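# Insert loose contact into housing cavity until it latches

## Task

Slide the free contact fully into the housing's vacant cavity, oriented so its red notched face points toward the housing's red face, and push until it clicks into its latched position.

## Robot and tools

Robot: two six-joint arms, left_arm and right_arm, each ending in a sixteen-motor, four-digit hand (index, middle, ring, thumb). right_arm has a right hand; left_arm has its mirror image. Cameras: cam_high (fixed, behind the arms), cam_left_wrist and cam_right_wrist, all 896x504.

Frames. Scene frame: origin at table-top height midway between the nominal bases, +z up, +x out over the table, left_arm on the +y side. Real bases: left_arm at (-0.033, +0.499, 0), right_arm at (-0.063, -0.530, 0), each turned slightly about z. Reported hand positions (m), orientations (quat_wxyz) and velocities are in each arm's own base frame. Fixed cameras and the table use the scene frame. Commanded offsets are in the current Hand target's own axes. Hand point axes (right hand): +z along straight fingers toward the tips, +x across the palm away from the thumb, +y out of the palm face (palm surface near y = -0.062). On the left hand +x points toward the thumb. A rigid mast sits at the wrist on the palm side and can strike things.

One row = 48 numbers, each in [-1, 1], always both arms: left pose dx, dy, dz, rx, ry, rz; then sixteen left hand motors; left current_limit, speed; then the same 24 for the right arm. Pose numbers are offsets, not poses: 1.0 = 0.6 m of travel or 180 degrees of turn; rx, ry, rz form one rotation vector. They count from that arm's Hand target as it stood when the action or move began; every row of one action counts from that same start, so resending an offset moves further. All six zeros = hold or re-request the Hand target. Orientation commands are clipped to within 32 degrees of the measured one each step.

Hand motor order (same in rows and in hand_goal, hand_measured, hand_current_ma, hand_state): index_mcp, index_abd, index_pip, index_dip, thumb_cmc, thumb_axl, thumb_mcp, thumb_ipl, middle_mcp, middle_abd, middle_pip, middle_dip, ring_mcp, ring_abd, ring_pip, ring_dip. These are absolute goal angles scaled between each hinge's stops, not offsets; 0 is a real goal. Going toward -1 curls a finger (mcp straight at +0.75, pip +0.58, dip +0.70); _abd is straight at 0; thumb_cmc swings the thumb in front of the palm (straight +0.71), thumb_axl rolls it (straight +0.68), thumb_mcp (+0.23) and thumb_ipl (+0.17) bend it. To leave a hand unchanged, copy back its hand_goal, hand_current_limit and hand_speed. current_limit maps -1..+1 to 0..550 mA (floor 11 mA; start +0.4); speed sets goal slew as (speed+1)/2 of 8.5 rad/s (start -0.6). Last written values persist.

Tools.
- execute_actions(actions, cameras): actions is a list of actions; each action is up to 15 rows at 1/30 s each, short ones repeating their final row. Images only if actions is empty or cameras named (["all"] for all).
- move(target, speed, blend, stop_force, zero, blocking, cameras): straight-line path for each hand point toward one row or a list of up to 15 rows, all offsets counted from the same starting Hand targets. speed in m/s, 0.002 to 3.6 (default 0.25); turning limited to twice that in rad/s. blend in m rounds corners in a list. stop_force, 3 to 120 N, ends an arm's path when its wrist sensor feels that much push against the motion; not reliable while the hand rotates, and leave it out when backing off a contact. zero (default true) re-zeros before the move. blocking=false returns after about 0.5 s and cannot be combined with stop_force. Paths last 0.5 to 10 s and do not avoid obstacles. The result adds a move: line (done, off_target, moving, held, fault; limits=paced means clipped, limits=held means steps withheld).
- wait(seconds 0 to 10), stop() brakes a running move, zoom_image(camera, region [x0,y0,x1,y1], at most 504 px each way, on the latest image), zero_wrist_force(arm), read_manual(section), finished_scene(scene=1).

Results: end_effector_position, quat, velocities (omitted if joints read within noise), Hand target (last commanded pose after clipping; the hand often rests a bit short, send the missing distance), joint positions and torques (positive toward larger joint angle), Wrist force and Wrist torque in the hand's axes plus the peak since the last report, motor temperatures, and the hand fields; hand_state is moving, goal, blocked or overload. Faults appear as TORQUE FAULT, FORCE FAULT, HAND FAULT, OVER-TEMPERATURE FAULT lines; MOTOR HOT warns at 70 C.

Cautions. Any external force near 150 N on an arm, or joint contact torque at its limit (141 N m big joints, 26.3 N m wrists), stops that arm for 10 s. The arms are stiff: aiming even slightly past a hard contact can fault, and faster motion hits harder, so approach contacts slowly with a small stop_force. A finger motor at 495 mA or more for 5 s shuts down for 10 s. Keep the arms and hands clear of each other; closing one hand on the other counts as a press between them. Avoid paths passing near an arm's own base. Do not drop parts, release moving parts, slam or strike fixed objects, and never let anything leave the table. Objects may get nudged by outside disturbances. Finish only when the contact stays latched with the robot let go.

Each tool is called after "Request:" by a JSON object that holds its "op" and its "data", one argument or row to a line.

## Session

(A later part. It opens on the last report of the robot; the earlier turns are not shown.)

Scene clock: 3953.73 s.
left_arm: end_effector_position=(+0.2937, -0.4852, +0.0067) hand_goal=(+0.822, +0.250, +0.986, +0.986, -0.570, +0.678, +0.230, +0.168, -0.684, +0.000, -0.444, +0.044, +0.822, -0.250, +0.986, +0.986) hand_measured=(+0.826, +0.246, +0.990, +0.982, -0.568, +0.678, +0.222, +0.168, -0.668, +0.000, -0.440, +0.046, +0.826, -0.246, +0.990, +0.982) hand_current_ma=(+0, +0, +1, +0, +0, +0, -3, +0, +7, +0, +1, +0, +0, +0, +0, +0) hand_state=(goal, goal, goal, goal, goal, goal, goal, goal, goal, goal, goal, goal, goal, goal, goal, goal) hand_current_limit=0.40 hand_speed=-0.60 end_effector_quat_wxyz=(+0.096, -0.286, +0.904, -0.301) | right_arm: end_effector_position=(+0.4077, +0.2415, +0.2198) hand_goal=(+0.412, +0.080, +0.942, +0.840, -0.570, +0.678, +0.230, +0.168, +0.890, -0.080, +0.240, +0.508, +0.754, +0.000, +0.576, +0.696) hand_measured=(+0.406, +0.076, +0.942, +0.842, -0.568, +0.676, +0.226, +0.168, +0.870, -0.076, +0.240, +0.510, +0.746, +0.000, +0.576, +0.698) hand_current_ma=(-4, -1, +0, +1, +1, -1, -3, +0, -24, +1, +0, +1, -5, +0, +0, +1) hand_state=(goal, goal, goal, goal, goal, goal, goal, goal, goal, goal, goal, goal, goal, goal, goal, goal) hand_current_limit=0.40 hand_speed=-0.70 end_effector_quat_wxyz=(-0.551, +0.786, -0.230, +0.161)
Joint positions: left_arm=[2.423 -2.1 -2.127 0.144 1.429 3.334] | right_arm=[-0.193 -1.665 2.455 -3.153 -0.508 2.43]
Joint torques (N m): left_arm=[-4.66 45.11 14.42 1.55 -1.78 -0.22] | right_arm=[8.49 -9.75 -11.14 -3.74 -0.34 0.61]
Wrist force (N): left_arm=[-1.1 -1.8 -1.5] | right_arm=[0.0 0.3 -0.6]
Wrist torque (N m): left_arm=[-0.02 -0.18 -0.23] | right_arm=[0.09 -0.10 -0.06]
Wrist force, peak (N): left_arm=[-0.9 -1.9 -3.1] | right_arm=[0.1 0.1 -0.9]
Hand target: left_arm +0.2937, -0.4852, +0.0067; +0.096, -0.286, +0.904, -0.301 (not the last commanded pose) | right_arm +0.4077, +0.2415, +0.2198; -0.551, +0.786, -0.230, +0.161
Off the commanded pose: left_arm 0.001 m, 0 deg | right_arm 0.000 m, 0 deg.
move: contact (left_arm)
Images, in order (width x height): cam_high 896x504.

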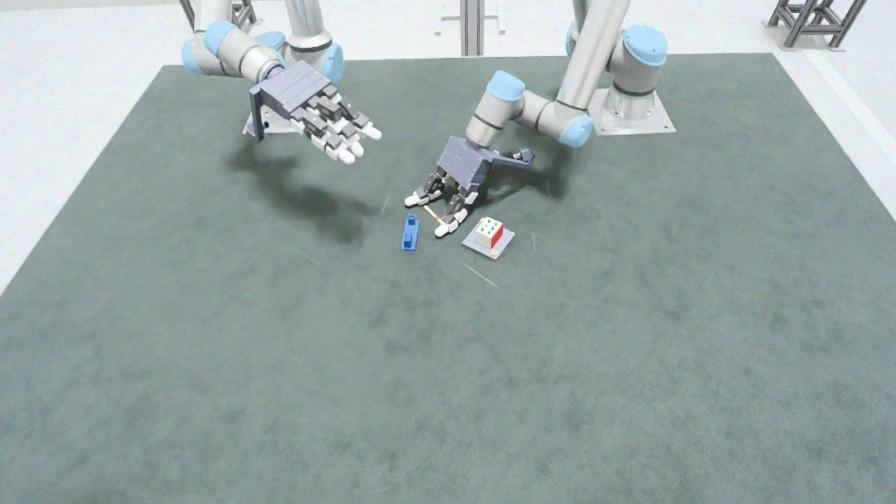

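Request:
{"op": "execute_actions", "data": {
  "actions": [
    [[0,0,0,0,0,0,0.822,0.0,0.986,0.986,-0.571,0.678,0.23,0.168,-0.685,0,-0.445,0.043,0.822,0.0,0.986,0.986,-0.1,-0.95,0,0,0,0,0,0,0.411,0.08,0.9416,0.8406,-0.571,0.678,0.23,0.168,0.8904,-0.08,0.2409,0.5072,0.754,0,0.576,0.696,0.4,-0.7]],
    [[0,0,0,0,0,0,0.822,0.0,0.986,0.986,-0.571,0.678,0.23,0.168,-0.685,0,-0.445,0.043,0.822,0.0,0.986,0.986,-0.1,-0.95,0,0,0,0,0,0,0.411,0.08,0.9416,0.8406,-0.571,0.678,0.23,0.168,0.8904,-0.08,0.2409,0.5072,0.754,0,0.576,0.696,0.4,-0.7]],
    [[0,0,0,0,0,0,0.822,0.0,0.986,0.986,-0.571,0.678,0.23,0.168,-0.685,0,-0.445,0.043,0.822,0.0,0.986,0.986,-0.1,-0.95,0,0,0,0,0,0,0.411,0.08,0.9416,0.8406,-0.571,0.678,0.23,0.168,0.8904,-0.08,0.2409,0.5072,0.754,0,0.576,0.696,0.4,-0.7]]
  ],
  "cameras": ["cam_high"]
}}

Request:
{"op": "zoom_image", "data": {
  "camera": "cam_high",
  "region": [390, 170, 470, 250]
}}

Scene clock: 3963.23 s.
left_arm: end_effector_position=(+0.2937, -0.4852, +0.0067) hand_goal=(+0.822, +0.000, +0.986, +0.986, -0.570, +0.678, +0.230, +0.168, -0.684, +0.000, -0.444, +0.044, +0.822, +0.000, +0.986, +0.986) hand_measured=(+0.826, +0.096, +0.990, +0.982, -0.568, +0.678, +0.222, +0.168, -0.668, +0.000, -0.440, +0.046, +0.824, -0.100, +0.990, +0.982) hand_current_ma=(+0, +129, +1, +0, +0, +0, -3, +0, +7, +0, +1, +0, +0, -137, +0, +0) hand_state=(goal, blocked, goal, goal, goal, goal, goal, goal, goal, goal, goal, goal, goal, blocked, goal, goal) hand_current_limit=-0.10 hand_speed=-0.95 end_effector_quat_wxyz=(+0.096, -0.286, +0.904, -0.301) | right_arm: end_effector_position=(+0.4077, +0.2415, +0.2198) hand_goal=(+0.412, +0.080, +0.942, +0.840, -0.570, +0.678, +0.230, +0.168, +0.890, -0.080, +0.240, +0.508, +0.754, +0.000, +0.576, +0.696) hand_measured=(+0.406, +0.076, +0.942, +0.842, -0.568, +0.676, +0.226, +0.168, +0.870, -0.076, +0.240, +0.510, +0.746, +0.000, +0.576, +0.698) hand_current_ma=(-4, -1, +0, +1, +1, -1, -3, +0, -24, +1, +0, +1, -5, +0, +0, +1) hand_state=(goal, goal, goal, goal, goal, goal, goal, goal, goal, goal, goal, goal, goal, goal, goal, goal) hand_current_limit=0.40 hand_speed=-0.70 end_effector_quat_wxyz=(-0.551, +0.786, -0.230, +0.161)
Joint positions: left_arm=[2.423 -2.1 -2.127 0.144 1.429 3.334] | right_arm=[-0.193 -1.665 2.455 -3.153 -0.508 2.43]
Joint torques (N m): left_arm=[-4.17 42.58 17.02 3.51 -1.94 -0.37] | right_arm=[8.61 -9.44 -9.8 -3.62 -0.4 0.64]
Wrist force (N): left_arm=[-0.9 -1.6 -1.0] | right_arm=[0.1 0.2 -0.5]
Wrist torque (N m): left_arm=[-0.06 -0.18 -0.22] | right_arm=[0.07 -0.12 -0.06]
Wrist force, peak (N): left_arm=[-0.8 -2.0 -1.9] | right_arm=[0.1 0.4 -0.8]
Hand target: left_arm +0.2937, -0.4852, +0.0067; +0.096, -0.286, +0.904, -0.301 | right_arm +0.4077, +0.2415, +0.2198; -0.551, +0.786, -0.230, +0.161
Off the commanded pose: left_arm 0.000 m, 0 deg | right_arm 0.000 m, 0 deg.
Images, in order (width x height): cam_high 896x504.

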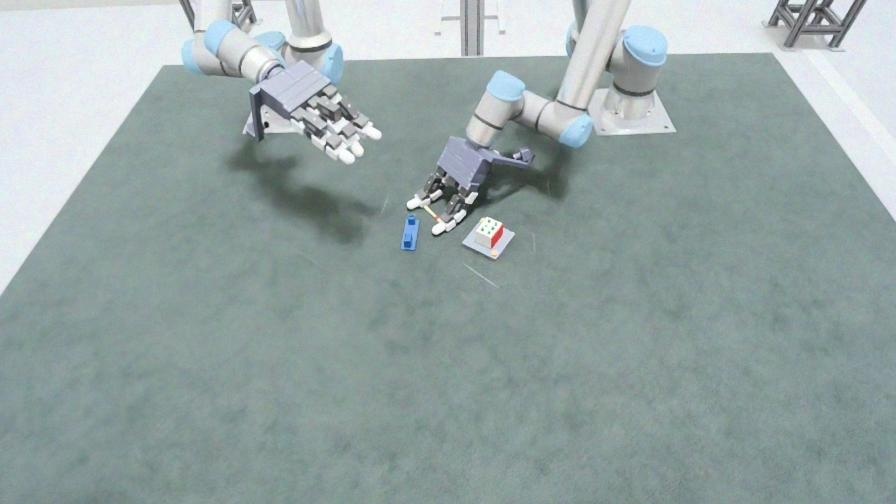

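Scaled by 6.300 from the camera's 896x504 image, which has a finer 1280x720 frame.

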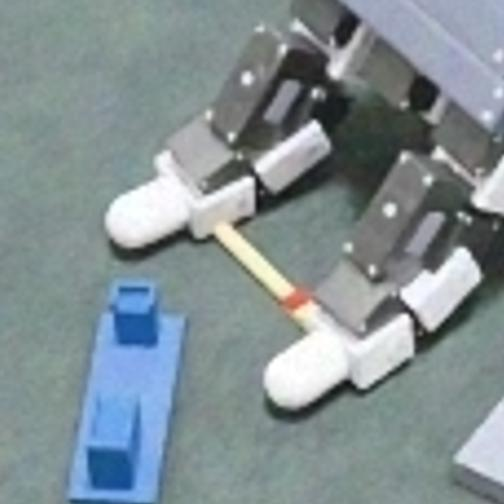

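Request:
{"op": "execute_actions", "data": {
  "actions": [
    [[0,0,0,0,0,0,0.822,-0.03,0.986,0.986,-0.571,0.678,0.23,0.168,-0.685,0,-0.445,0.043,0.822,0.03,0.986,0.986,0.1,-0.95,0,0,0,0,0,0,0.411,0.08,0.9416,0.8406,-0.571,0.678,0.23,0.168,0.8904,-0.08,0.2409,0.5072,0.754,0,0.576,0.696,0.4,-0.7]]
  ]
}}

Request:
{"op": "move", "data": {
  "target": [0,-0.0301,-0.0399,0,0,0,0.822,-0.03,0.986,0.986,-0.571,0.678,0.23,0.168,-0.685,0,-0.445,0.043,0.822,0.03,0.986,0.986,0.1,-0.95,0,0,0,0,0,0,0.411,0.08,0.9416,0.8406,-0.571,0.678,0.23,0.168,0.8904,-0.08,0.2409,0.5072,0.754,0,0.576,0.696,0.4,-0.7],
  "speed": 0.015,
  "cameras": ["cam_high"]
}}

Request:
{"op": "zoom_image", "data": {
  "camera": "cam_high",
  "region": [390, 160, 470, 240]
}}

Scene clock: 3971.90 s.
left_arm: end_effector_position=(+0.2937, -0.4852, +0.0067) hand_goal=(+0.822, -0.030, +0.986, +0.986, -0.570, +0.678, +0.230, +0.168, -0.684, +0.000, -0.444, +0.044, +0.822, +0.030, +0.986, +0.986) hand_measured=(+0.826, +0.094, +0.990, +0.982, -0.568, +0.678, +0.222, +0.168, -0.668, +0.000, -0.440, +0.046, +0.824, -0.098, +0.990, +0.982) hand_current_ma=(+0, +204, +1, +0, +0, +0, -3, +0, +7, +0, +1, +0, +0, -216, +0, +0) hand_state=(goal, blocked, goal, goal, goal, goal, goal, goal, goal, goal, goal, goal, goal, blocked, goal, goal) hand_current_limit=0.10 hand_speed=-0.95 end_effector_quat_wxyz=(+0.096, -0.286, +0.904, -0.301) | right_arm: end_effector_position=(+0.4077, +0.2415, +0.2198) hand_goal=(+0.412, +0.080, +0.942, +0.840, -0.570, +0.678, +0.230, +0.168, +0.890, -0.080, +0.240, +0.508, +0.754, +0.000, +0.576, +0.696) hand_measured=(+0.406, +0.076, +0.942, +0.842, -0.568, +0.676, +0.226, +0.168, +0.870, -0.076, +0.240, +0.510, +0.746, +0.000, +0.576, +0.698) hand_current_ma=(-4, -1, +0, +1, +1, -1, -3, +0, -24, +1, +0, +1, -5, +0, +0, +1) hand_state=(goal, goal, goal, goal, goal, goal, goal, goal, goal, goal, goal, goal, goal, goal, goal, goal) hand_current_limit=0.40 hand_speed=-0.70 end_effector_quat_wxyz=(-0.551, +0.786, -0.230, +0.161)
Joint positions: left_arm=[2.423 -2.1 -2.127 0.144 1.429 3.334] | right_arm=[-0.193 -1.665 2.455 -3.153 -0.508 2.43]
Joint torques (N m): left_arm=[-2.6 40.12 15.87 3.86 -1.77 -0.42] | right_arm=[7.66 -12.02 -11.72 -3.52 -0.15 0.38]
Wrist force (N): left_arm=[-0.9 -1.4 -1.2] | right_arm=[0.1 0.2 -0.5]
Wrist torque (N m): left_arm=[-0.03 -0.19 -0.22] | right_arm=[0.07 -0.13 -0.06]
Wrist force, peak (N): left_arm=[-1.0 -1.9 -1.1] | right_arm=[0.0 0.1 -0.8]
Hand target: left_arm +0.2937, -0.4852, +0.0067; +0.096, -0.286, +0.904, -0.301 | right_arm +0.4077, +0.2415, +0.2198; -0.551, +0.786, -0.230, +0.161
Off the commanded pose: left_arm 0.000 m, 0 deg | right_arm 0.000 m, 0 deg.

Scene clock: 3974.17 s.
left_arm: end_effector_position=(+0.2937, -0.4853, +0.0368) hand_goal=(+0.822, -0.030, +0.986, +0.986, -0.570, +0.678, +0.230, +0.168, -0.684, +0.000, -0.444, +0.044, +0.822, +0.030, +0.986, +0.986) hand_measured=(+0.818, +0.094, +0.984, +0.982, -0.568, +0.678, +0.222, +0.168, -0.668, +0.000, -0.440, +0.046, +0.814, -0.098, +0.984, +0.982) hand_current_ma=(-1, +204, +0, +0, +0, +0, -3, +0, +7, +0, +1, +0, -2, -216, +0, +0) hand_state=(goal, blocked, goal, goal, goal, goal, goal, goal, goal, goal, goal, goal, goal, blocked, goal, goal) hand_current_limit=0.10 hand_speed=-0.95 end_effector_quat_wxyz=(+0.096, -0.286, +0.904, -0.301) | right_arm: end_effector_position=(+0.4077, +0.2415, +0.2198) hand_goal=(+0.412, +0.080, +0.942, +0.840, -0.570, +0.678, +0.230, +0.168, +0.890, -0.080, +0.240, +0.508, +0.754, +0.000, +0.576, +0.696) hand_measured=(+0.406, +0.076, +0.942, +0.842, -0.568, +0.676, +0.226, +0.168, +0.870, -0.076, +0.240, +0.510, +0.746, +0.000, +0.576, +0.698) hand_current_ma=(-4, -1, +0, +1, +1, -1, -3, +0, -24, +1, +0, +1, -5, +0, +0, +1) hand_state=(goal, goal, goal, goal, goal, goal, goal, goal, goal, goal, goal, goal, goal, goal, goal, goal) hand_current_limit=0.40 hand_speed=-0.70 end_effector_quat_wxyz=(-0.551, +0.786, -0.230, +0.161)
Joint positions: left_arm=[2.422 -2.028 -2.119 0.065 1.429 3.334] | right_arm=[-0.193 -1.665 2.455 -3.153 -0.508 2.43]
Joint torques (N m): left_arm=[-8.63 27.77 16.59 4.73 1.6 -1.17] | right_arm=[9 -12.19 -10.46 -4.05 -0.28 0.51]
Wrist force (N): left_arm=[-1.3 -0.6 -0.1] | right_arm=[0.2 0.2 -0.6]
Wrist torque (N m): left_arm=[-0.19 -0.07 -0.29] | right_arm=[0.07 -0.13 -0.05]
Wrist force, peak (N): left_arm=[-1.1 -1.8 -1.2] | right_arm=[-0.3 0.1 -0.8]
Hand target: left_arm +0.2937, -0.4853, +0.0367; +0.096, -0.286, +0.904, -0.301 | right_arm +0.4077, +0.2415, +0.2198; -0.551, +0.786, -0.230, +0.161
Off the commanded pose: left_arm 0.000 m, 0 deg | right_arm 0.000 m, 0 deg.
move: done
Images, in order (width x height): cam_high 896x504.

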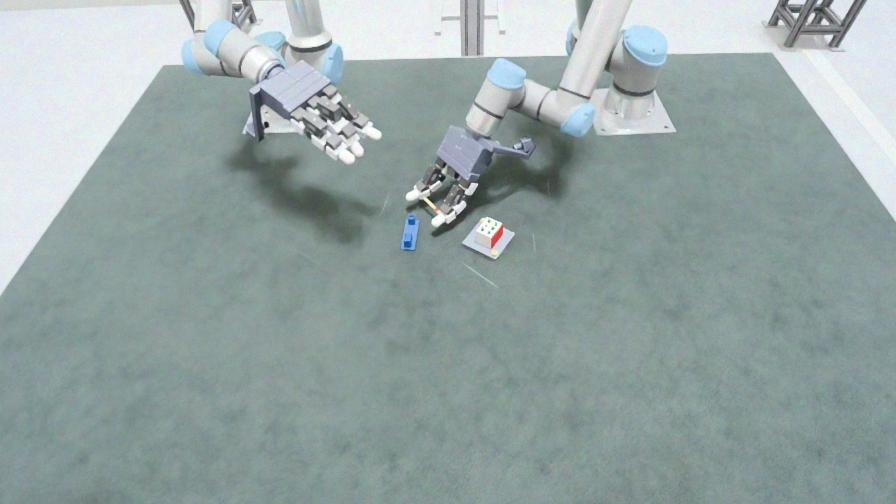

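Scaled by 6.300 from the camera's 896x504 image, which has a finer 1280x720 frame.

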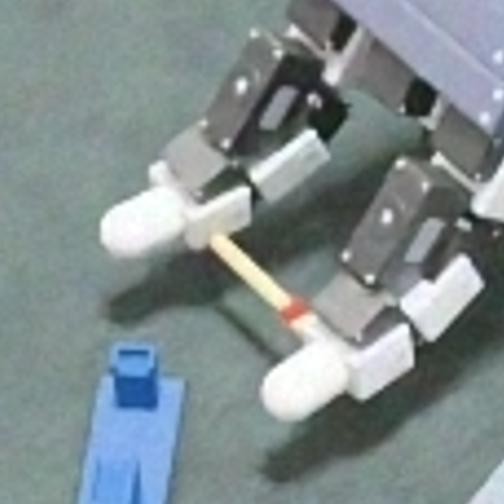

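Request:
{"op": "move", "data": {
  "target": [
    [0,-0.1133,-0.1504,0,0,0,0.822,-0.03,0.986,0.986,-0.571,0.678,0.23,0.168,-0.685,0,-0.445,0.043,0.822,0.03,0.986,0.986,0.1,-0.95,0,0,0,0,0,0,0.411,0.08,0.9416,0.8406,-0.571,0.678,0.23,0.168,0.8904,-0.08,0.2409,0.5072,-0.685,0,-0.445,0.043,0.4,-0.7],
    [-0.0558,-0.1753,-0.2932,0.0872,0.3424,-0.3672,0.822,-0.03,0.986,0.986,-0.571,0.678,0.23,0.168,-0.685,0,-0.445,0.043,0.822,0.03,0.986,0.986,0.1,-0.95,0,0,0,0,0,0,0.411,0.08,0.9416,0.8406,-0.571,0.678,0.23,0.168,0.8904,-0.08,0.2409,0.5072,-0.685,0,-0.445,0.043,0.4,-0.7]
  ],
  "speed": 0.14,
  "blend": 0.03,
  "cameras": ["all"]
}}

Request:
{"op": "zoom_image", "data": {
  "camera": "cam_high",
  "region": [380, 100, 500, 220]
}}

Scene clock: 4018.33 s.
left_arm: end_effector_position=(+0.3087, -0.4486, +0.2405) hand_goal=(+0.822, -0.030, +0.986, +0.986, -0.570, +0.678, +0.230, +0.168, -0.684, +0.000, -0.444, +0.044, +0.822, +0.030, +0.986, +0.986) hand_measured=(+0.822, +0.092, +0.984, +0.984, -0.576, +0.678, +0.228, +0.168, -0.682, +0.000, -0.442, +0.046, +0.816, -0.098, +0.984, +0.982) hand_current_ma=(+0, +201, +0, +0, -1, +0, +0, +0, +0, +0, +0, +0, -1, -216, +0, +0) hand_state=(goal, blocked, goal, goal, goal, goal, goal, goal, goal, goal, goal, goal, goal, blocked, goal, goal) hand_current_limit=0.10 hand_speed=-0.95 end_effector_quat_wxyz=(+0.490, +0.510, -0.491, +0.509) | right_arm: end_effector_position=(+0.4077, +0.2415, +0.2198) hand_goal=(+0.412, +0.080, +0.942, +0.840, -0.570, +0.678, +0.230, +0.168, +0.890, -0.080, +0.240, +0.508, -0.684, +0.000, -0.444, +0.044) hand_measured=(+0.406, +0.076, +0.942, +0.842, -0.568, +0.676, +0.226, +0.168, +0.870, -0.076, +0.240, +0.510, -0.670, +0.000, -0.438, +0.046) hand_current_ma=(-4, -1, +0, +1, +1, -1, -3, +0, -24, +1, +0, +1, +14, +0, +4, +1) hand_state=(goal, goal, goal, goal, goal, goal, goal, goal, goal, goal, goal, goal, goal, goal, goal, goal) hand_current_limit=0.40 hand_speed=-0.70 end_effector_quat_wxyz=(-0.551, +0.786, -0.230, +0.161)
Joint positions: left_arm=[2.937 -2.283 -2.059 1.191 0.242 1.58] | right_arm=[-0.193 -1.665 2.455 -3.153 -0.508 2.43]
Joint torques (N m): left_arm=[-8.76 48.35 -0.99 0.36 -1.78 0.06] | right_arm=[8.52 -14.67 -10.94 -3.38 0.02 0.2]
Wrist force (N): left_arm=[-3.7 -0.3 -0.9] | right_arm=[0.4 0.2 -0.6]
Wrist torque (N m): left_arm=[0.11 -0.14 -0.55] | right_arm=[0.16 -0.16 -0.03]
Wrist force, peak (N): left_arm=[-4.0 -0.4 -1.1] | right_arm=[0.0 0.4 -0.9]
Hand target: left_arm +0.3086, -0.4486, +0.2405; +0.490, +0.510, -0.491, +0.509 | right_arm +0.4077, +0.2415, +0.2198; -0.551, +0.786, -0.230, +0.161
Off the commanded pose: left_arm 0.000 m, 0 deg | right_arm 0.000 m, 0 deg.
move: done; blend cut to 0 m at target 1
camera_calibration:
cam_left_wrist: T_world_to_cam=[[0.618404, 0.0296602, -0.7853, -0.0179264], [0.521965, 0.731524, 0.438663, 0.0129953], [0.587477, -0.68117, 0.436896, -0.467962], [0, 0, 0, 1]] pos_world=[0.27922, -0.327736, 0.184673]
cam_right_wrist: T_world_to_cam=[[-0.787849, 0.2612, -0.557736, 0.417419], [-0.612373, -0.235884, 0.754558, 0.0881466], [0.0655294, 0.93602, 0.345793, -0.207503], [0, 0, 0, 1]] pos_world=[0.396439, 0.105989, 0.238051]

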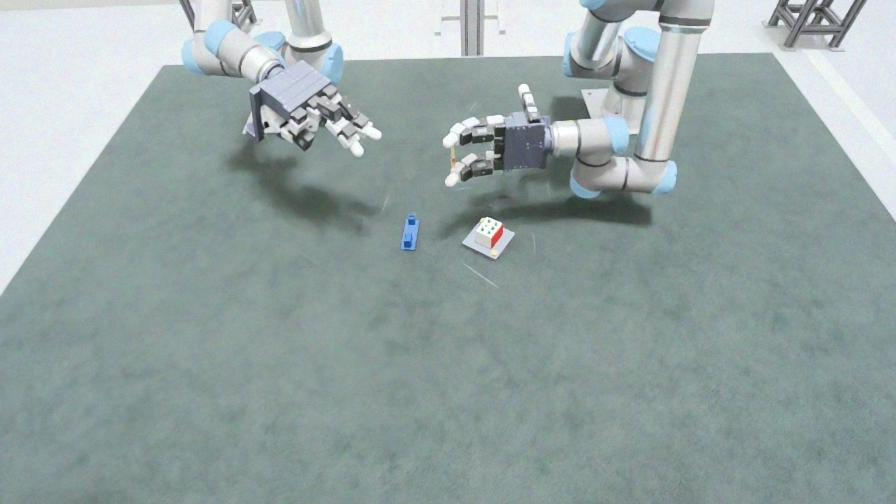

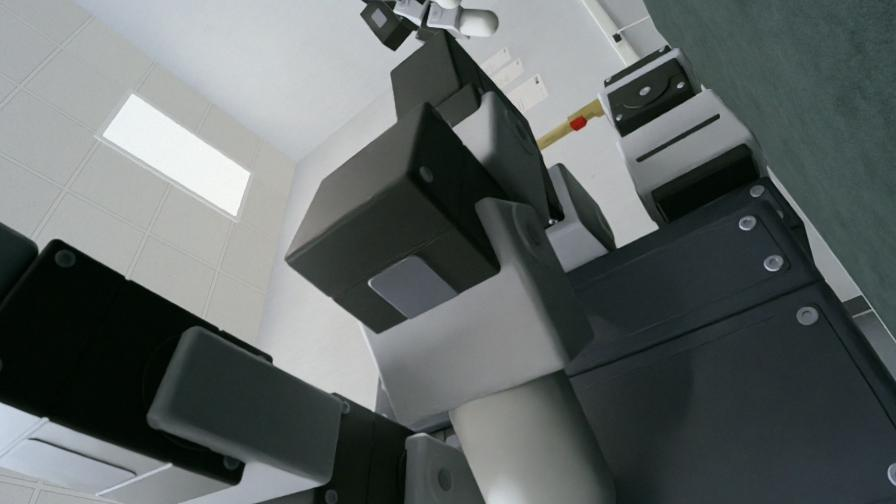

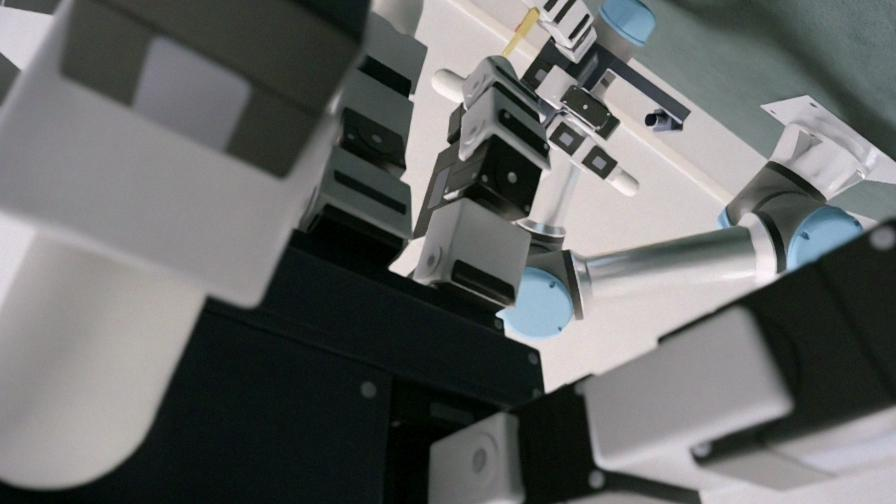

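Scaled by 4.200 from the camera's 896x504 image, which has a finer 1280x720 frame.

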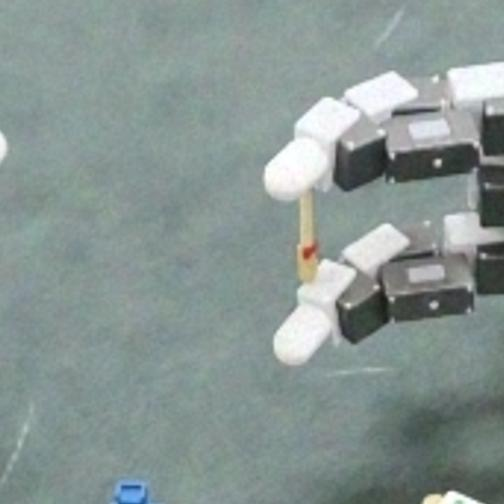

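Request:
{"op": "move", "data": {
  "target": [0,0,0,0,0,0,0.822,-0.03,0.986,0.986,-0.571,0.678,0.23,0.168,-0.685,0,-0.445,0.043,0.822,0.03,0.986,0.986,0.1,-0.95,-0.1433,-0.0128,0.0938,0,0,0,0.411,0.08,0.9416,0.8406,-0.571,0.678,0.23,0.168,0.8904,-0.08,0.2409,0.5072,-0.685,0,-0.445,0.043,0.4,-0.7],
  "speed": 0.08,
  "cameras": ["all"]
}}

Request:
{"op": "zoom_image", "data": {
  "camera": "cam_high",
  "region": [380, 100, 500, 220]
}}

Scene clock: 4065.07 s.
left_arm: end_effector_position=(+0.3086, -0.4486, +0.2405) hand_goal=(+0.822, -0.030, +0.986, +0.986, -0.570, +0.678, +0.230, +0.168, -0.684, +0.000, -0.444, +0.044, +0.822, +0.030, +0.986, +0.986) hand_measured=(+0.822, +0.092, +0.984, +0.984, -0.576, +0.678, +0.228, +0.168, -0.682, +0.000, -0.442, +0.046, +0.816, -0.098, +0.984, +0.982) hand_current_ma=(+0, +201, +0, +0, -1, +0, +0, +0, +0, +0, +0, +0, -1, -216, +0, +0) hand_state=(goal, blocked, goal, goal, goal, goal, goal, goal, goal, goal, goal, goal, goal, blocked, goal, goal) hand_current_limit=0.10 hand_speed=-0.95 end_effector_quat_wxyz=(+0.490, +0.510, -0.491, +0.509) | right_arm: end_effector_position=(+0.3654, +0.3347, +0.2079) hand_goal=(+0.412, +0.080, +0.942, +0.840, -0.570, +0.678, +0.230, +0.168, +0.890, -0.080, +0.240, +0.508, -0.684, +0.000, -0.444, +0.044) hand_measured=(+0.406, +0.078, +0.942, +0.842, -0.568, +0.676, +0.226, +0.168, +0.870, -0.078, +0.240, +0.510, -0.670, +0.000, -0.438, +0.046) hand_current_ma=(-4, -1, +0, +1, +1, -1, -3, +0, -24, +1, +0, +1, +13, +0, +4, +1) hand_state=(goal, goal, goal, goal, goal, goal, goal, goal, goal, goal, goal, goal, goal, goal, goal, goal) hand_current_limit=0.40 hand_speed=-0.70 end_effector_quat_wxyz=(-0.551, +0.786, -0.230, +0.161)
Joint positions: left_arm=[2.937 -2.283 -2.059 1.19 0.242 1.58] | right_arm=[0.109 -1.555 2.457 -3.519 -0.751 2.742]
Joint torques (N m): left_arm=[-9.6 49.02 -0.36 -0.88 -2.33 1.36] | right_arm=[-3.21 -25.97 -7.73 -0.66 1.5 -1.25]
Wrist force (N): left_arm=[-3.5 -0.5 -0.9] | right_arm=[0.2 0.2 -1.1]
Wrist torque (N m): left_arm=[0.07 -0.15 -0.53] | right_arm=[0.20 -0.13 0.09]
Wrist force, peak (N): left_arm=[-3.8 -0.5 -1.2] | right_arm=[0.8 0.2 -1.0]
Hand target: left_arm +0.3086, -0.4486, +0.2405; +0.490, +0.510, -0.491, +0.509 | right_arm +0.3653, +0.3347, +0.2079; -0.551, +0.786, -0.230, +0.161
Off the commanded pose: left_arm 0.000 m, 0 deg | right_arm 0.000 m, 0 deg.
move: done
camera_calibration:
cam_left_wrist: T_world_to_cam=[[0.61845, 0.0295295, -0.785269, -0.017912], [0.522148, 0.731355, 0.438727, 0.0127601], [0.587266, -0.681357, 0.436888, -0.467939], [0, 0, 0, 1]] pos_world=[0.27922, -0.327637, 0.184773]
cam_right_wrist: T_world_to_cam=[[-0.787887, 0.261113, -0.557722, 0.353084], [-0.612334, -0.235957, 0.754567, 0.093281], [0.0654293, 0.936026, 0.345796, -0.287785], [0, 0, 0, 1]] pos_world=[0.354139, 0.199189, 0.226051]

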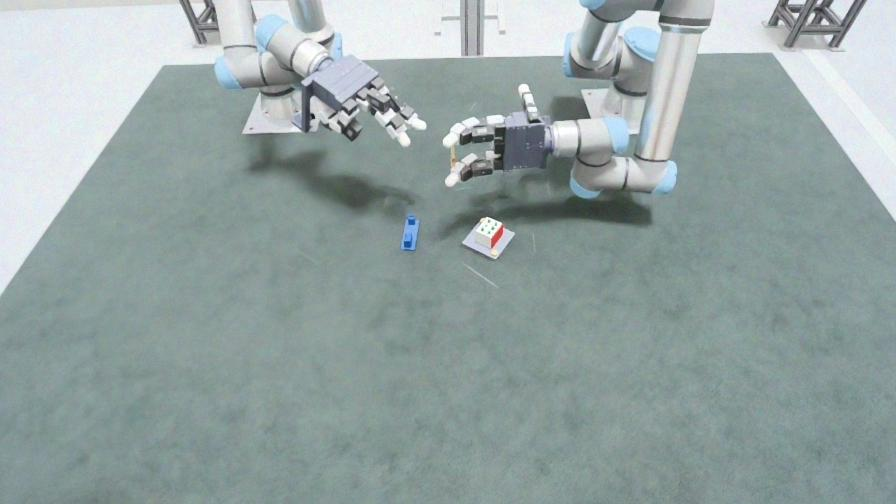

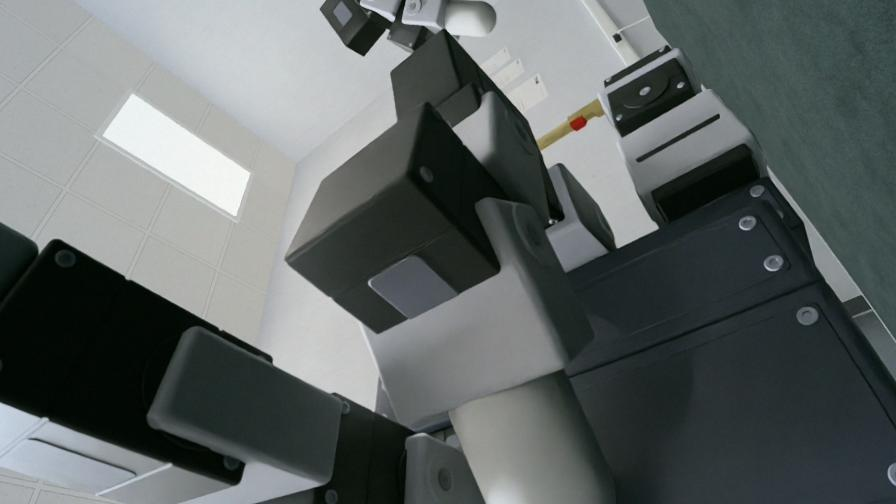

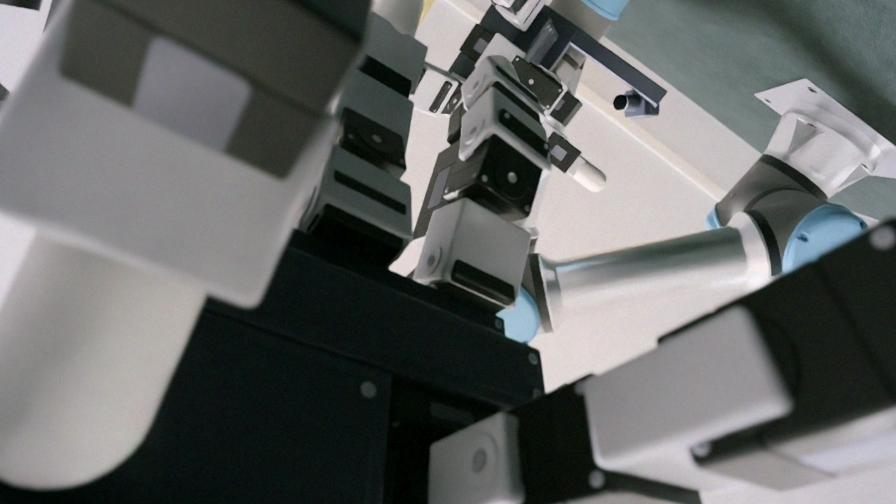

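Scaled by 4.200 from the camera's 896x504 image, which has a finer 1280x720 frame.

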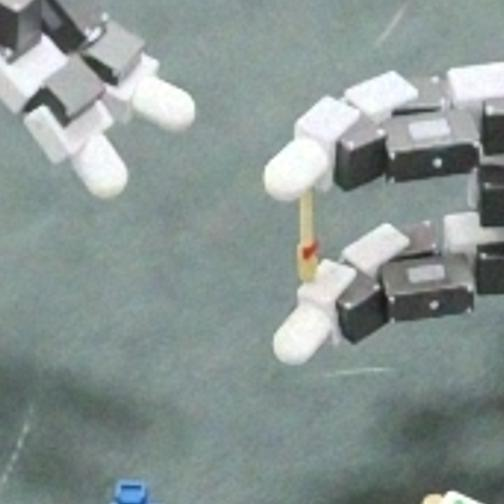

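Request:
{"op": "move", "data": {
  "target": [0,0,0,0,0,0,0.822,-0.03,0.986,0.986,-0.571,0.678,0.23,0.168,-0.685,0,-0.445,0.043,0.822,0.03,0.986,0.986,0.1,-0.95,0,-0.0428,0.1175,0,0,0,0.411,0.08,0.9416,0.8406,-0.571,0.678,0.23,0.168,0.8904,-0.08,0.2409,0.5072,-0.685,0,-0.445,0.043,0.4,-0.7],
  "speed": 0.03,
  "stop_force": 4,
  "cameras": ["cam_high","cam_right_wrist"]
}}

Request:
{"op": "zoom_image", "data": {
  "camera": "cam_high",
  "region": [400, 100, 490, 190]
}}

Scene clock: 4072.90 s.
left_arm: end_effector_position=(+0.3086, -0.4486, +0.2405) hand_goal=(+0.822, -0.030, +0.986, +0.986, -0.570, +0.678, +0.230, +0.168, -0.684, +0.000, -0.444, +0.044, +0.822, +0.030, +0.986, +0.986) hand_measured=(+0.822, +0.092, +0.984, +0.984, -0.576, +0.678, +0.228, +0.168, -0.682, +0.000, -0.442, +0.046, +0.816, -0.098, +0.984, +0.982) hand_current_ma=(+0, +201, +0, +0, -1, +0, +0, +0, +0, +0, +0, +0, -1, -216, +0, +0) hand_state=(goal, blocked, goal, goal, goal, goal, goal, goal, goal, goal, goal, goal, goal, blocked, goal, goal) hand_current_limit=0.10 hand_speed=-0.95 end_effector_quat_wxyz=(+0.490, +0.510, -0.491, +0.509) | right_arm: end_effector_position=(+0.4058, +0.3978, +0.2079) hand_goal=(+0.412, +0.080, +0.942, +0.840, -0.570, +0.678, +0.230, +0.168, +0.890, -0.080, +0.240, +0.508, -0.684, +0.000, -0.444, +0.044) hand_measured=(+0.406, +0.078, +0.942, +0.842, -0.568, +0.676, +0.226, +0.168, +0.870, -0.078, +0.240, +0.510, -0.672, +0.000, -0.438, +0.046) hand_current_ma=(-4, -1, +0, +1, +1, -1, -3, +0, -24, +1, +0, +1, +13, +0, +4, +1) hand_state=(goal, goal, goal, goal, goal, goal, goal, goal, goal, goal, goal, goal, goal, goal, goal, goal) hand_current_limit=0.40 hand_speed=-0.70 end_effector_quat_wxyz=(-0.551, +0.786, -0.230, +0.161)
Joint positions: left_arm=[2.937 -2.283 -2.059 1.19 0.242 1.58] | right_arm=[0.271 -1.379 2.263 -3.572 -0.894 2.846]
Joint torques (N m): left_arm=[-6.06 46.45 0.19 -0.74 -2.29 1.28] | right_arm=[-10.62 -34.05 -9.14 -2.48 2.02 -1.82]
Wrist force (N): left_arm=[-3.6 -0.2 -0.8] | right_arm=[0.4 0.0 -0.9]
Wrist torque (N m): left_arm=[0.10 -0.15 -0.54] | right_arm=[0.17 -0.16 0.00]
Wrist force, peak (N): left_arm=[-3.8 -0.3 -1.0] | right_arm=[0.3 0.0 -1.4]
Hand target: left_arm +0.3086, -0.4486, +0.2405; +0.490, +0.510, -0.491, +0.509 | right_arm +0.4058, +0.3978, +0.2079; -0.551, +0.786, -0.230, +0.161
Off the commanded pose: left_arm 0.000 m, 0 deg | right_arm 0.000 m, 0 deg.
move: done
camera_calibration:
cam_right_wrist: T_world_to_cam=[[-0.787853, 0.261127, -0.557764, 0.368565], [-0.612378, -0.235942, 0.754536, 0.132914], [0.0654299, 0.936026, 0.345795, -0.349533], [0, 0, 0, 1]] pos_world=[0.394639, 0.262289, 0.226151]
Images, in order (width x height): cam_high 896x504, cam_right_wrist 896x504.

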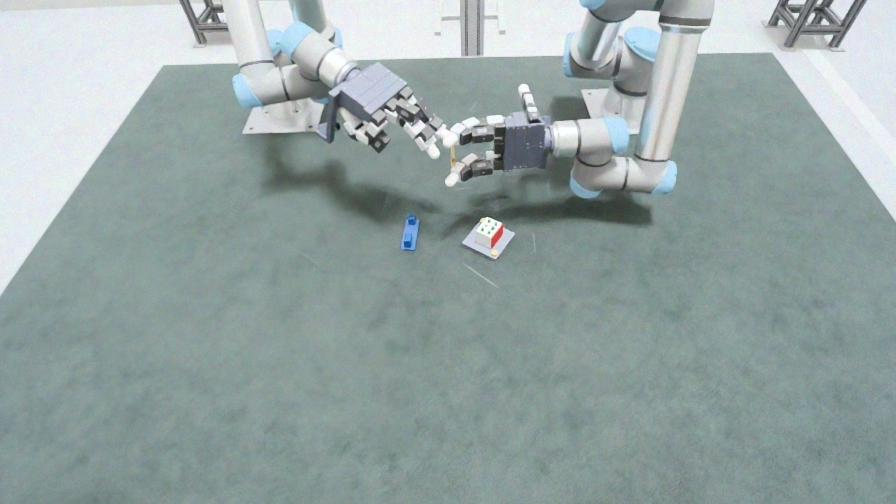

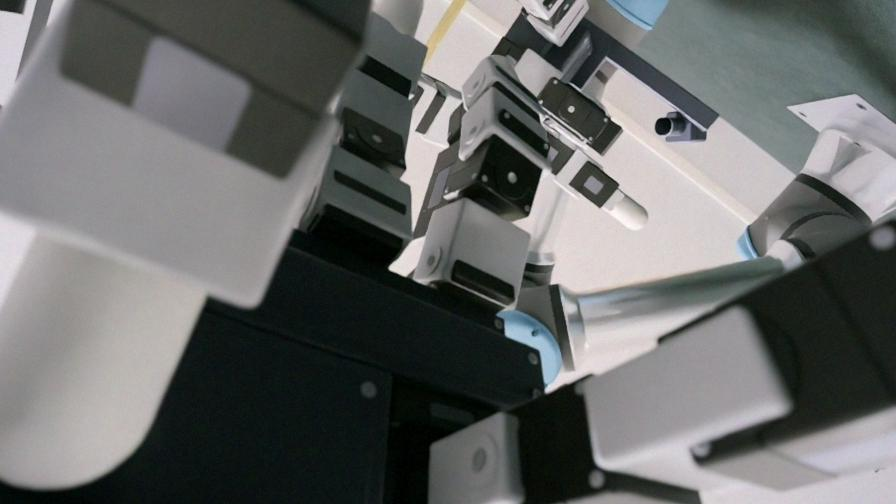

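Scaled by 5.600 from the camera's 896x504 image, which has a finer 1280x720 frame.

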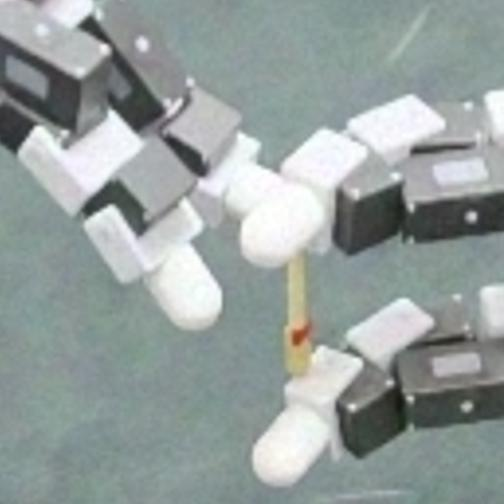

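Request:
{"op": "move", "data": {
  "target": [0,0,0,0,0,0,0.822,-0.03,0.986,0.986,-0.571,0.678,0.23,0.168,-0.685,0,-0.445,0.043,0.822,0.03,0.986,0.986,0.1,-0.95,0,-0.0108,0.0298,0,0,0,0.411,0.08,0.9416,0.8406,-0.571,0.678,0.23,0.168,0.8904,-0.08,0.2409,0.5072,-0.685,0,-0.445,0.043,0.4,-0.7],
  "speed": 0.015,
  "stop_force": 3,
  "cameras": ["cam_high"]
}}

Request:
{"op": "zoom_image", "data": {
  "camera": "cam_high",
  "region": [420, 115, 480, 195]
}}

Scene clock: 4083.03 s.
left_arm: end_effector_position=(+0.3086, -0.4486, +0.2405) hand_goal=(+0.822, -0.030, +0.986, +0.986, -0.570, +0.678, +0.230, +0.168, -0.684, +0.000, -0.444, +0.044, +0.822, +0.030, +0.986, +0.986) hand_measured=(+0.822, +0.092, +0.984, +0.984, -0.576, +0.678, +0.228, +0.168, -0.682, +0.000, -0.442, +0.046, +0.816, -0.098, +0.984, +0.982) hand_current_ma=(+0, +201, +0, +0, -1, +0, +0, +0, +0, +0, +0, +0, -1, -216, +0, +0) hand_state=(goal, blocked, goal, goal, goal, goal, goal, goal, goal, goal, goal, goal, goal, blocked, goal, goal) hand_current_limit=0.10 hand_speed=-0.95 end_effector_quat_wxyz=(+0.490, +0.510, -0.491, +0.509) | right_arm: end_effector_position=(+0.4161, +0.4138, +0.2079) hand_goal=(+0.412, +0.080, +0.942, +0.840, -0.570, +0.678, +0.230, +0.168, +0.890, -0.080, +0.240, +0.508, -0.684, +0.000, -0.444, +0.044) hand_measured=(+0.406, +0.078, +0.942, +0.842, -0.568, +0.676, +0.226, +0.168, +0.870, -0.078, +0.240, +0.510, -0.672, +0.000, -0.438, +0.046) hand_current_ma=(-4, -1, +0, +1, +1, -1, -3, +0, -24, +1, +0, +1, +13, +0, +4, +1) hand_state=(goal, goal, goal, goal, goal, goal, goal, goal, goal, goal, goal, goal, goal, goal, goal, goal) hand_current_limit=0.40 hand_speed=-0.70 end_effector_quat_wxyz=(-0.551, +0.786, -0.230, +0.161)
Joint positions: left_arm=[2.937 -2.283 -2.059 1.19 0.242 1.58] | right_arm=[0.303 -1.341 2.212 -3.571 -0.923 2.863]
Joint torques (N m): left_arm=[-4.24 45.52 1.1 -0.86 -2.15 1.09] | right_arm=[-10.26 -35.6 -8.66 -1.61 1.69 -1.41]
Wrist force (N): left_arm=[-3.5 -0.4 -1.0] | right_arm=[0.2 0.1 -1.1]
Wrist torque (N m): left_arm=[0.10 -0.17 -0.53] | right_arm=[0.18 -0.14 -0.01]
Wrist force, peak (N): left_arm=[-3.9 -0.5 -0.9] | right_arm=[0.3 -0.2 -1.3]
Hand target: left_arm +0.3086, -0.4486, +0.2405; +0.490, +0.510, -0.491, +0.509 | right_arm +0.4161, +0.4138, +0.2079; -0.551, +0.786, -0.230, +0.161
Off the commanded pose: left_arm 0.000 m, 0 deg | right_arm 0.000 m, 0 deg.
move: done
Images, in order (width x height): cam_high 896x504.

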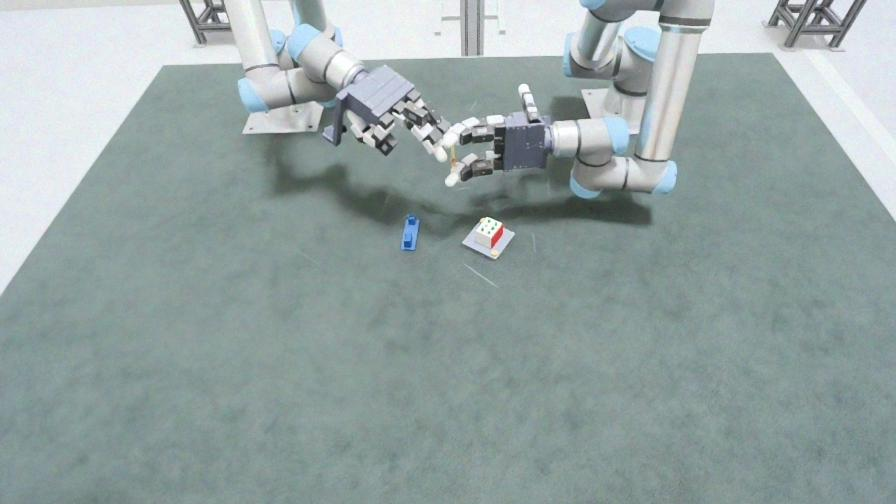

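Scaled by 6.300 from the camera's 896x504 image, which has a finer 1280x720 frame.

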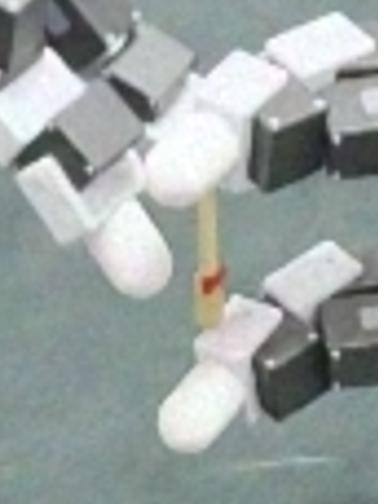

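Request:
{"op": "move", "data": {
  "target": [0,0,0,0,0,0,0.822,-0.03,0.986,0.986,-0.571,0.678,0.23,0.168,-0.685,0,-0.445,0.043,0.822,0.03,0.986,0.986,0.1,-0.95,0,-0.0031,0.0086,0,0,0,0.411,0.08,0.9416,0.8406,-0.571,0.678,0.23,0.168,0.8904,-0.08,0.2409,0.5072,-0.685,0,-0.445,0.043,0.4,-0.7],
  "speed": 0.015,
  "stop_force": 3
}}

Request:
{"op": "execute_actions", "data": {
  "actions": [
    [[0,0,0,0,0,0,0.822,-0.03,0.986,0.986,-0.571,0.678,0.23,0.168,-0.685,0,-0.445,0.043,0.822,0.03,0.986,0.986,0.1,-0.95,0,0,0,0,0,0,0.411,-0.08,0.9416,0.8406,-0.571,0.678,0.23,0.168,0.8904,0.08,0.2409,0.5072,-0.685,0,-0.445,0.043,0.4,-0.95]],
    [[0,0,0,0,0,0,0.822,-0.03,0.986,0.986,-0.571,0.678,0.23,0.168,-0.685,0,-0.445,0.043,0.822,0.03,0.986,0.986,0.1,-0.95,0,0,0,0,0,0,0.411,-0.08,0.9416,0.8406,-0.571,0.678,0.23,0.168,0.8904,0.08,0.2409,0.5072,-0.685,0,-0.445,0.043,0.4,-0.95]],
    [[0,0,0,0,0,0,0.822,-0.03,0.986,0.986,-0.571,0.678,0.23,0.168,-0.685,0,-0.445,0.043,0.822,0.03,0.986,0.986,0.1,-0.95,0,0,0,0,0,0,0.411,-0.08,0.9416,0.8406,-0.571,0.678,0.23,0.168,0.8904,0.08,0.2409,0.5072,-0.685,0,-0.445,0.043,0.4,-0.95]]
  ],
  "cameras": ["cam_high","cam_right_wrist"]
}}

Request:
{"op": "zoom_image", "data": {
  "camera": "cam_high",
  "region": [420, 115, 480, 195]
}}

Scene clock: 4110.30 s.
left_arm: end_effector_position=(+0.3086, -0.4486, +0.2405) hand_goal=(+0.822, -0.030, +0.986, +0.986, -0.570, +0.678, +0.230, +0.168, -0.684, +0.000, -0.444, +0.044, +0.822, +0.030, +0.986, +0.986) hand_measured=(+0.822, +0.092, +0.984, +0.984, -0.576, +0.678, +0.228, +0.168, -0.682, +0.000, -0.442, +0.046, +0.816, -0.098, +0.984, +0.982) hand_current_ma=(+0, +201, +0, +0, -1, +0, +0, +0, +0, +0, +0, +0, -1, -216, +0, +0) hand_state=(goal, blocked, goal, goal, goal, goal, goal, goal, goal, goal, goal, goal, goal, blocked, goal, goal) hand_current_limit=0.10 hand_speed=-0.95 end_effector_quat_wxyz=(+0.490, +0.510, -0.491, +0.509) | right_arm: end_effector_position=(+0.4191, +0.4184, +0.2079) hand_goal=(+0.412, +0.080, +0.942, +0.840, -0.570, +0.678, +0.230, +0.168, +0.890, -0.080, +0.240, +0.508, -0.684, +0.000, -0.444, +0.044) hand_measured=(+0.406, +0.078, +0.942, +0.842, -0.568, +0.676, +0.226, +0.168, +0.870, -0.078, +0.240, +0.510, -0.672, +0.000, -0.438, +0.046) hand_current_ma=(-4, -1, +0, +1, +1, -1, -3, +0, -24, +1, +0, +1, +13, +0, +4, +1) hand_state=(goal, goal, goal, goal, goal, goal, goal, goal, goal, goal, goal, goal, goal, goal, goal, goal) hand_current_limit=0.40 hand_speed=-0.70 end_effector_quat_wxyz=(-0.551, +0.786, -0.230, +0.161)
Joint positions: left_arm=[2.937 -2.283 -2.059 1.19 0.242 1.58] | right_arm=[0.312 -1.33 2.197 -3.57 -0.931 2.868]
Joint torques (N m): left_arm=[-0.75 44.95 2.55 -0.72 -2.12 1.04] | right_arm=[-9.2 -36.52 -8.68 -1.76 1.85 -1.15]
Wrist force (N): left_arm=[-3.5 -0.4 -1.1] | right_arm=[0.3 0.1 -1.0]
Wrist torque (N m): left_arm=[0.10 -0.17 -0.53] | right_arm=[0.18 -0.16 -0.01]
Wrist force, peak (N): left_arm=[-3.7 -0.5 -1.2] | right_arm=[0.4 0.2 -1.2]
Hand target: left_arm +0.3086, -0.4486, +0.2405; +0.490, +0.510, -0.491, +0.509 | right_arm +0.4191, +0.4184, +0.2079; -0.551, +0.786, -0.230, +0.161
Off the commanded pose: left_arm 0.000 m, 0 deg | right_arm 0.000 m, 0 deg.
move: done

Scene clock: 4112.00 s.
left_arm: end_effector_position=(+0.3086, -0.4486, +0.2405) hand_goal=(+0.822, -0.030, +0.986, +0.986, -0.570, +0.678, +0.230, +0.168, -0.684, +0.000, -0.444, +0.044, +0.822, +0.030, +0.986, +0.986) hand_measured=(+0.822, +0.092, +0.984, +0.984, -0.576, +0.678, +0.228, +0.168, -0.682, +0.000, -0.442, +0.046, +0.816, -0.098, +0.984, +0.982) hand_current_ma=(+0, +201, +0, +0, -1, +0, +0, +0, +0, +0, +0, +0, -1, -216, +0, +0) hand_state=(goal, blocked, goal, goal, goal, goal, goal, goal, goal, goal, goal, goal, goal, blocked, goal, goal) hand_current_limit=0.10 hand_speed=-0.95 end_effector_quat_wxyz=(+0.490, +0.510, -0.491, +0.509) | right_arm: end_effector_position=(+0.4191, +0.4184, +0.2079) hand_goal=(+0.412, -0.080, +0.942, +0.840, -0.570, +0.678, +0.230, +0.168, +0.890, +0.080, +0.240, +0.508, -0.684, +0.000, -0.444, +0.044) hand_measured=(+0.406, -0.076, +0.942, +0.842, -0.568, +0.676, +0.226, +0.168, +0.870, +0.076, +0.240, +0.510, -0.672, +0.000, -0.438, +0.046) hand_current_ma=(-4, +1, +0, +1, +1, -1, -3, +0, -24, -1, +0, +1, +13, +0, +4, +1) hand_state=(goal, goal, goal, goal, goal, goal, goal, goal, goal, goal, goal, goal, goal, goal, goal, goal) hand_current_limit=0.40 hand_speed=-0.95 end_effector_quat_wxyz=(-0.551, +0.786, -0.230, +0.161)
Joint positions: left_arm=[2.937 -2.283 -2.059 1.19 0.242 1.58] | right_arm=[0.312 -1.33 2.197 -3.57 -0.931 2.868]
Joint torques (N m): left_arm=[0.35 45.9 2.13 -0.57 -1.92 1.05] | right_arm=[-10.41 -36.51 -8.01 -3.76 2.13 -1.31]
Wrist force (N): left_arm=[-3.4 -0.4 -1.2] | right_arm=[0.4 0.2 -1.0]
Wrist torque (N m): left_arm=[0.11 -0.17 -0.52] | right_arm=[0.19 -0.18 0.00]
Wrist force, peak (N): left_arm=[-3.8 -0.4 -0.9] | right_arm=[0.2 0.0 -1.2]
Hand target: left_arm +0.3086, -0.4486, +0.2405; +0.490, +0.510, -0.491, +0.509 | right_arm +0.4191, +0.4184, +0.2079; -0.551, +0.786, -0.230, +0.161
Off the commanded pose: left_arm 0.000 m, 0 deg | right_arm 0.000 m, 0 deg.
camera_calibration:
cam_right_wrist: T_world_to_cam=[[-0.787849, 0.2612, -0.557736, 0.373531], [-0.612373, -0.235884, 0.754558, 0.145858], [0.0655294, 0.93602, 0.345793, -0.36981], [0, 0, 0, 1]] pos_world=[0.407839, 0.282989, 0.226151]
Images, in order (width x height): cam_high 896x504, cam_right_wrist 896x504.

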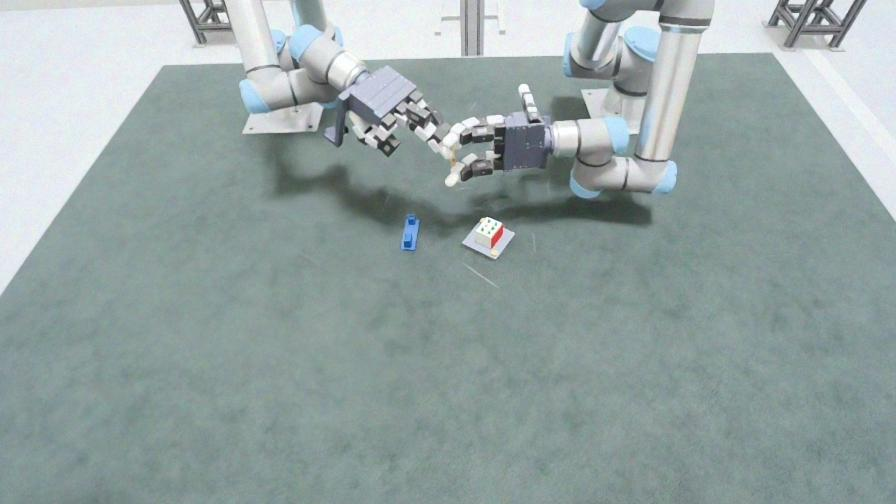

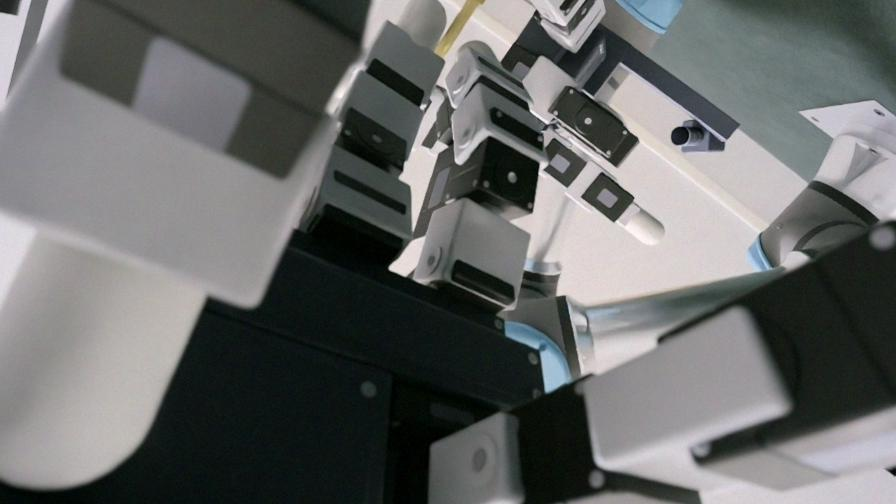

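Scaled by 6.300 from the camera's 896x504 image, which has a finer 1280x720 frame.

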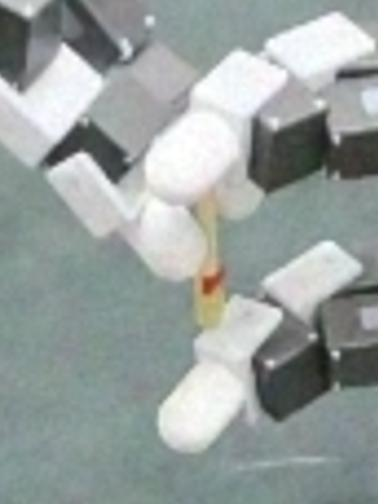

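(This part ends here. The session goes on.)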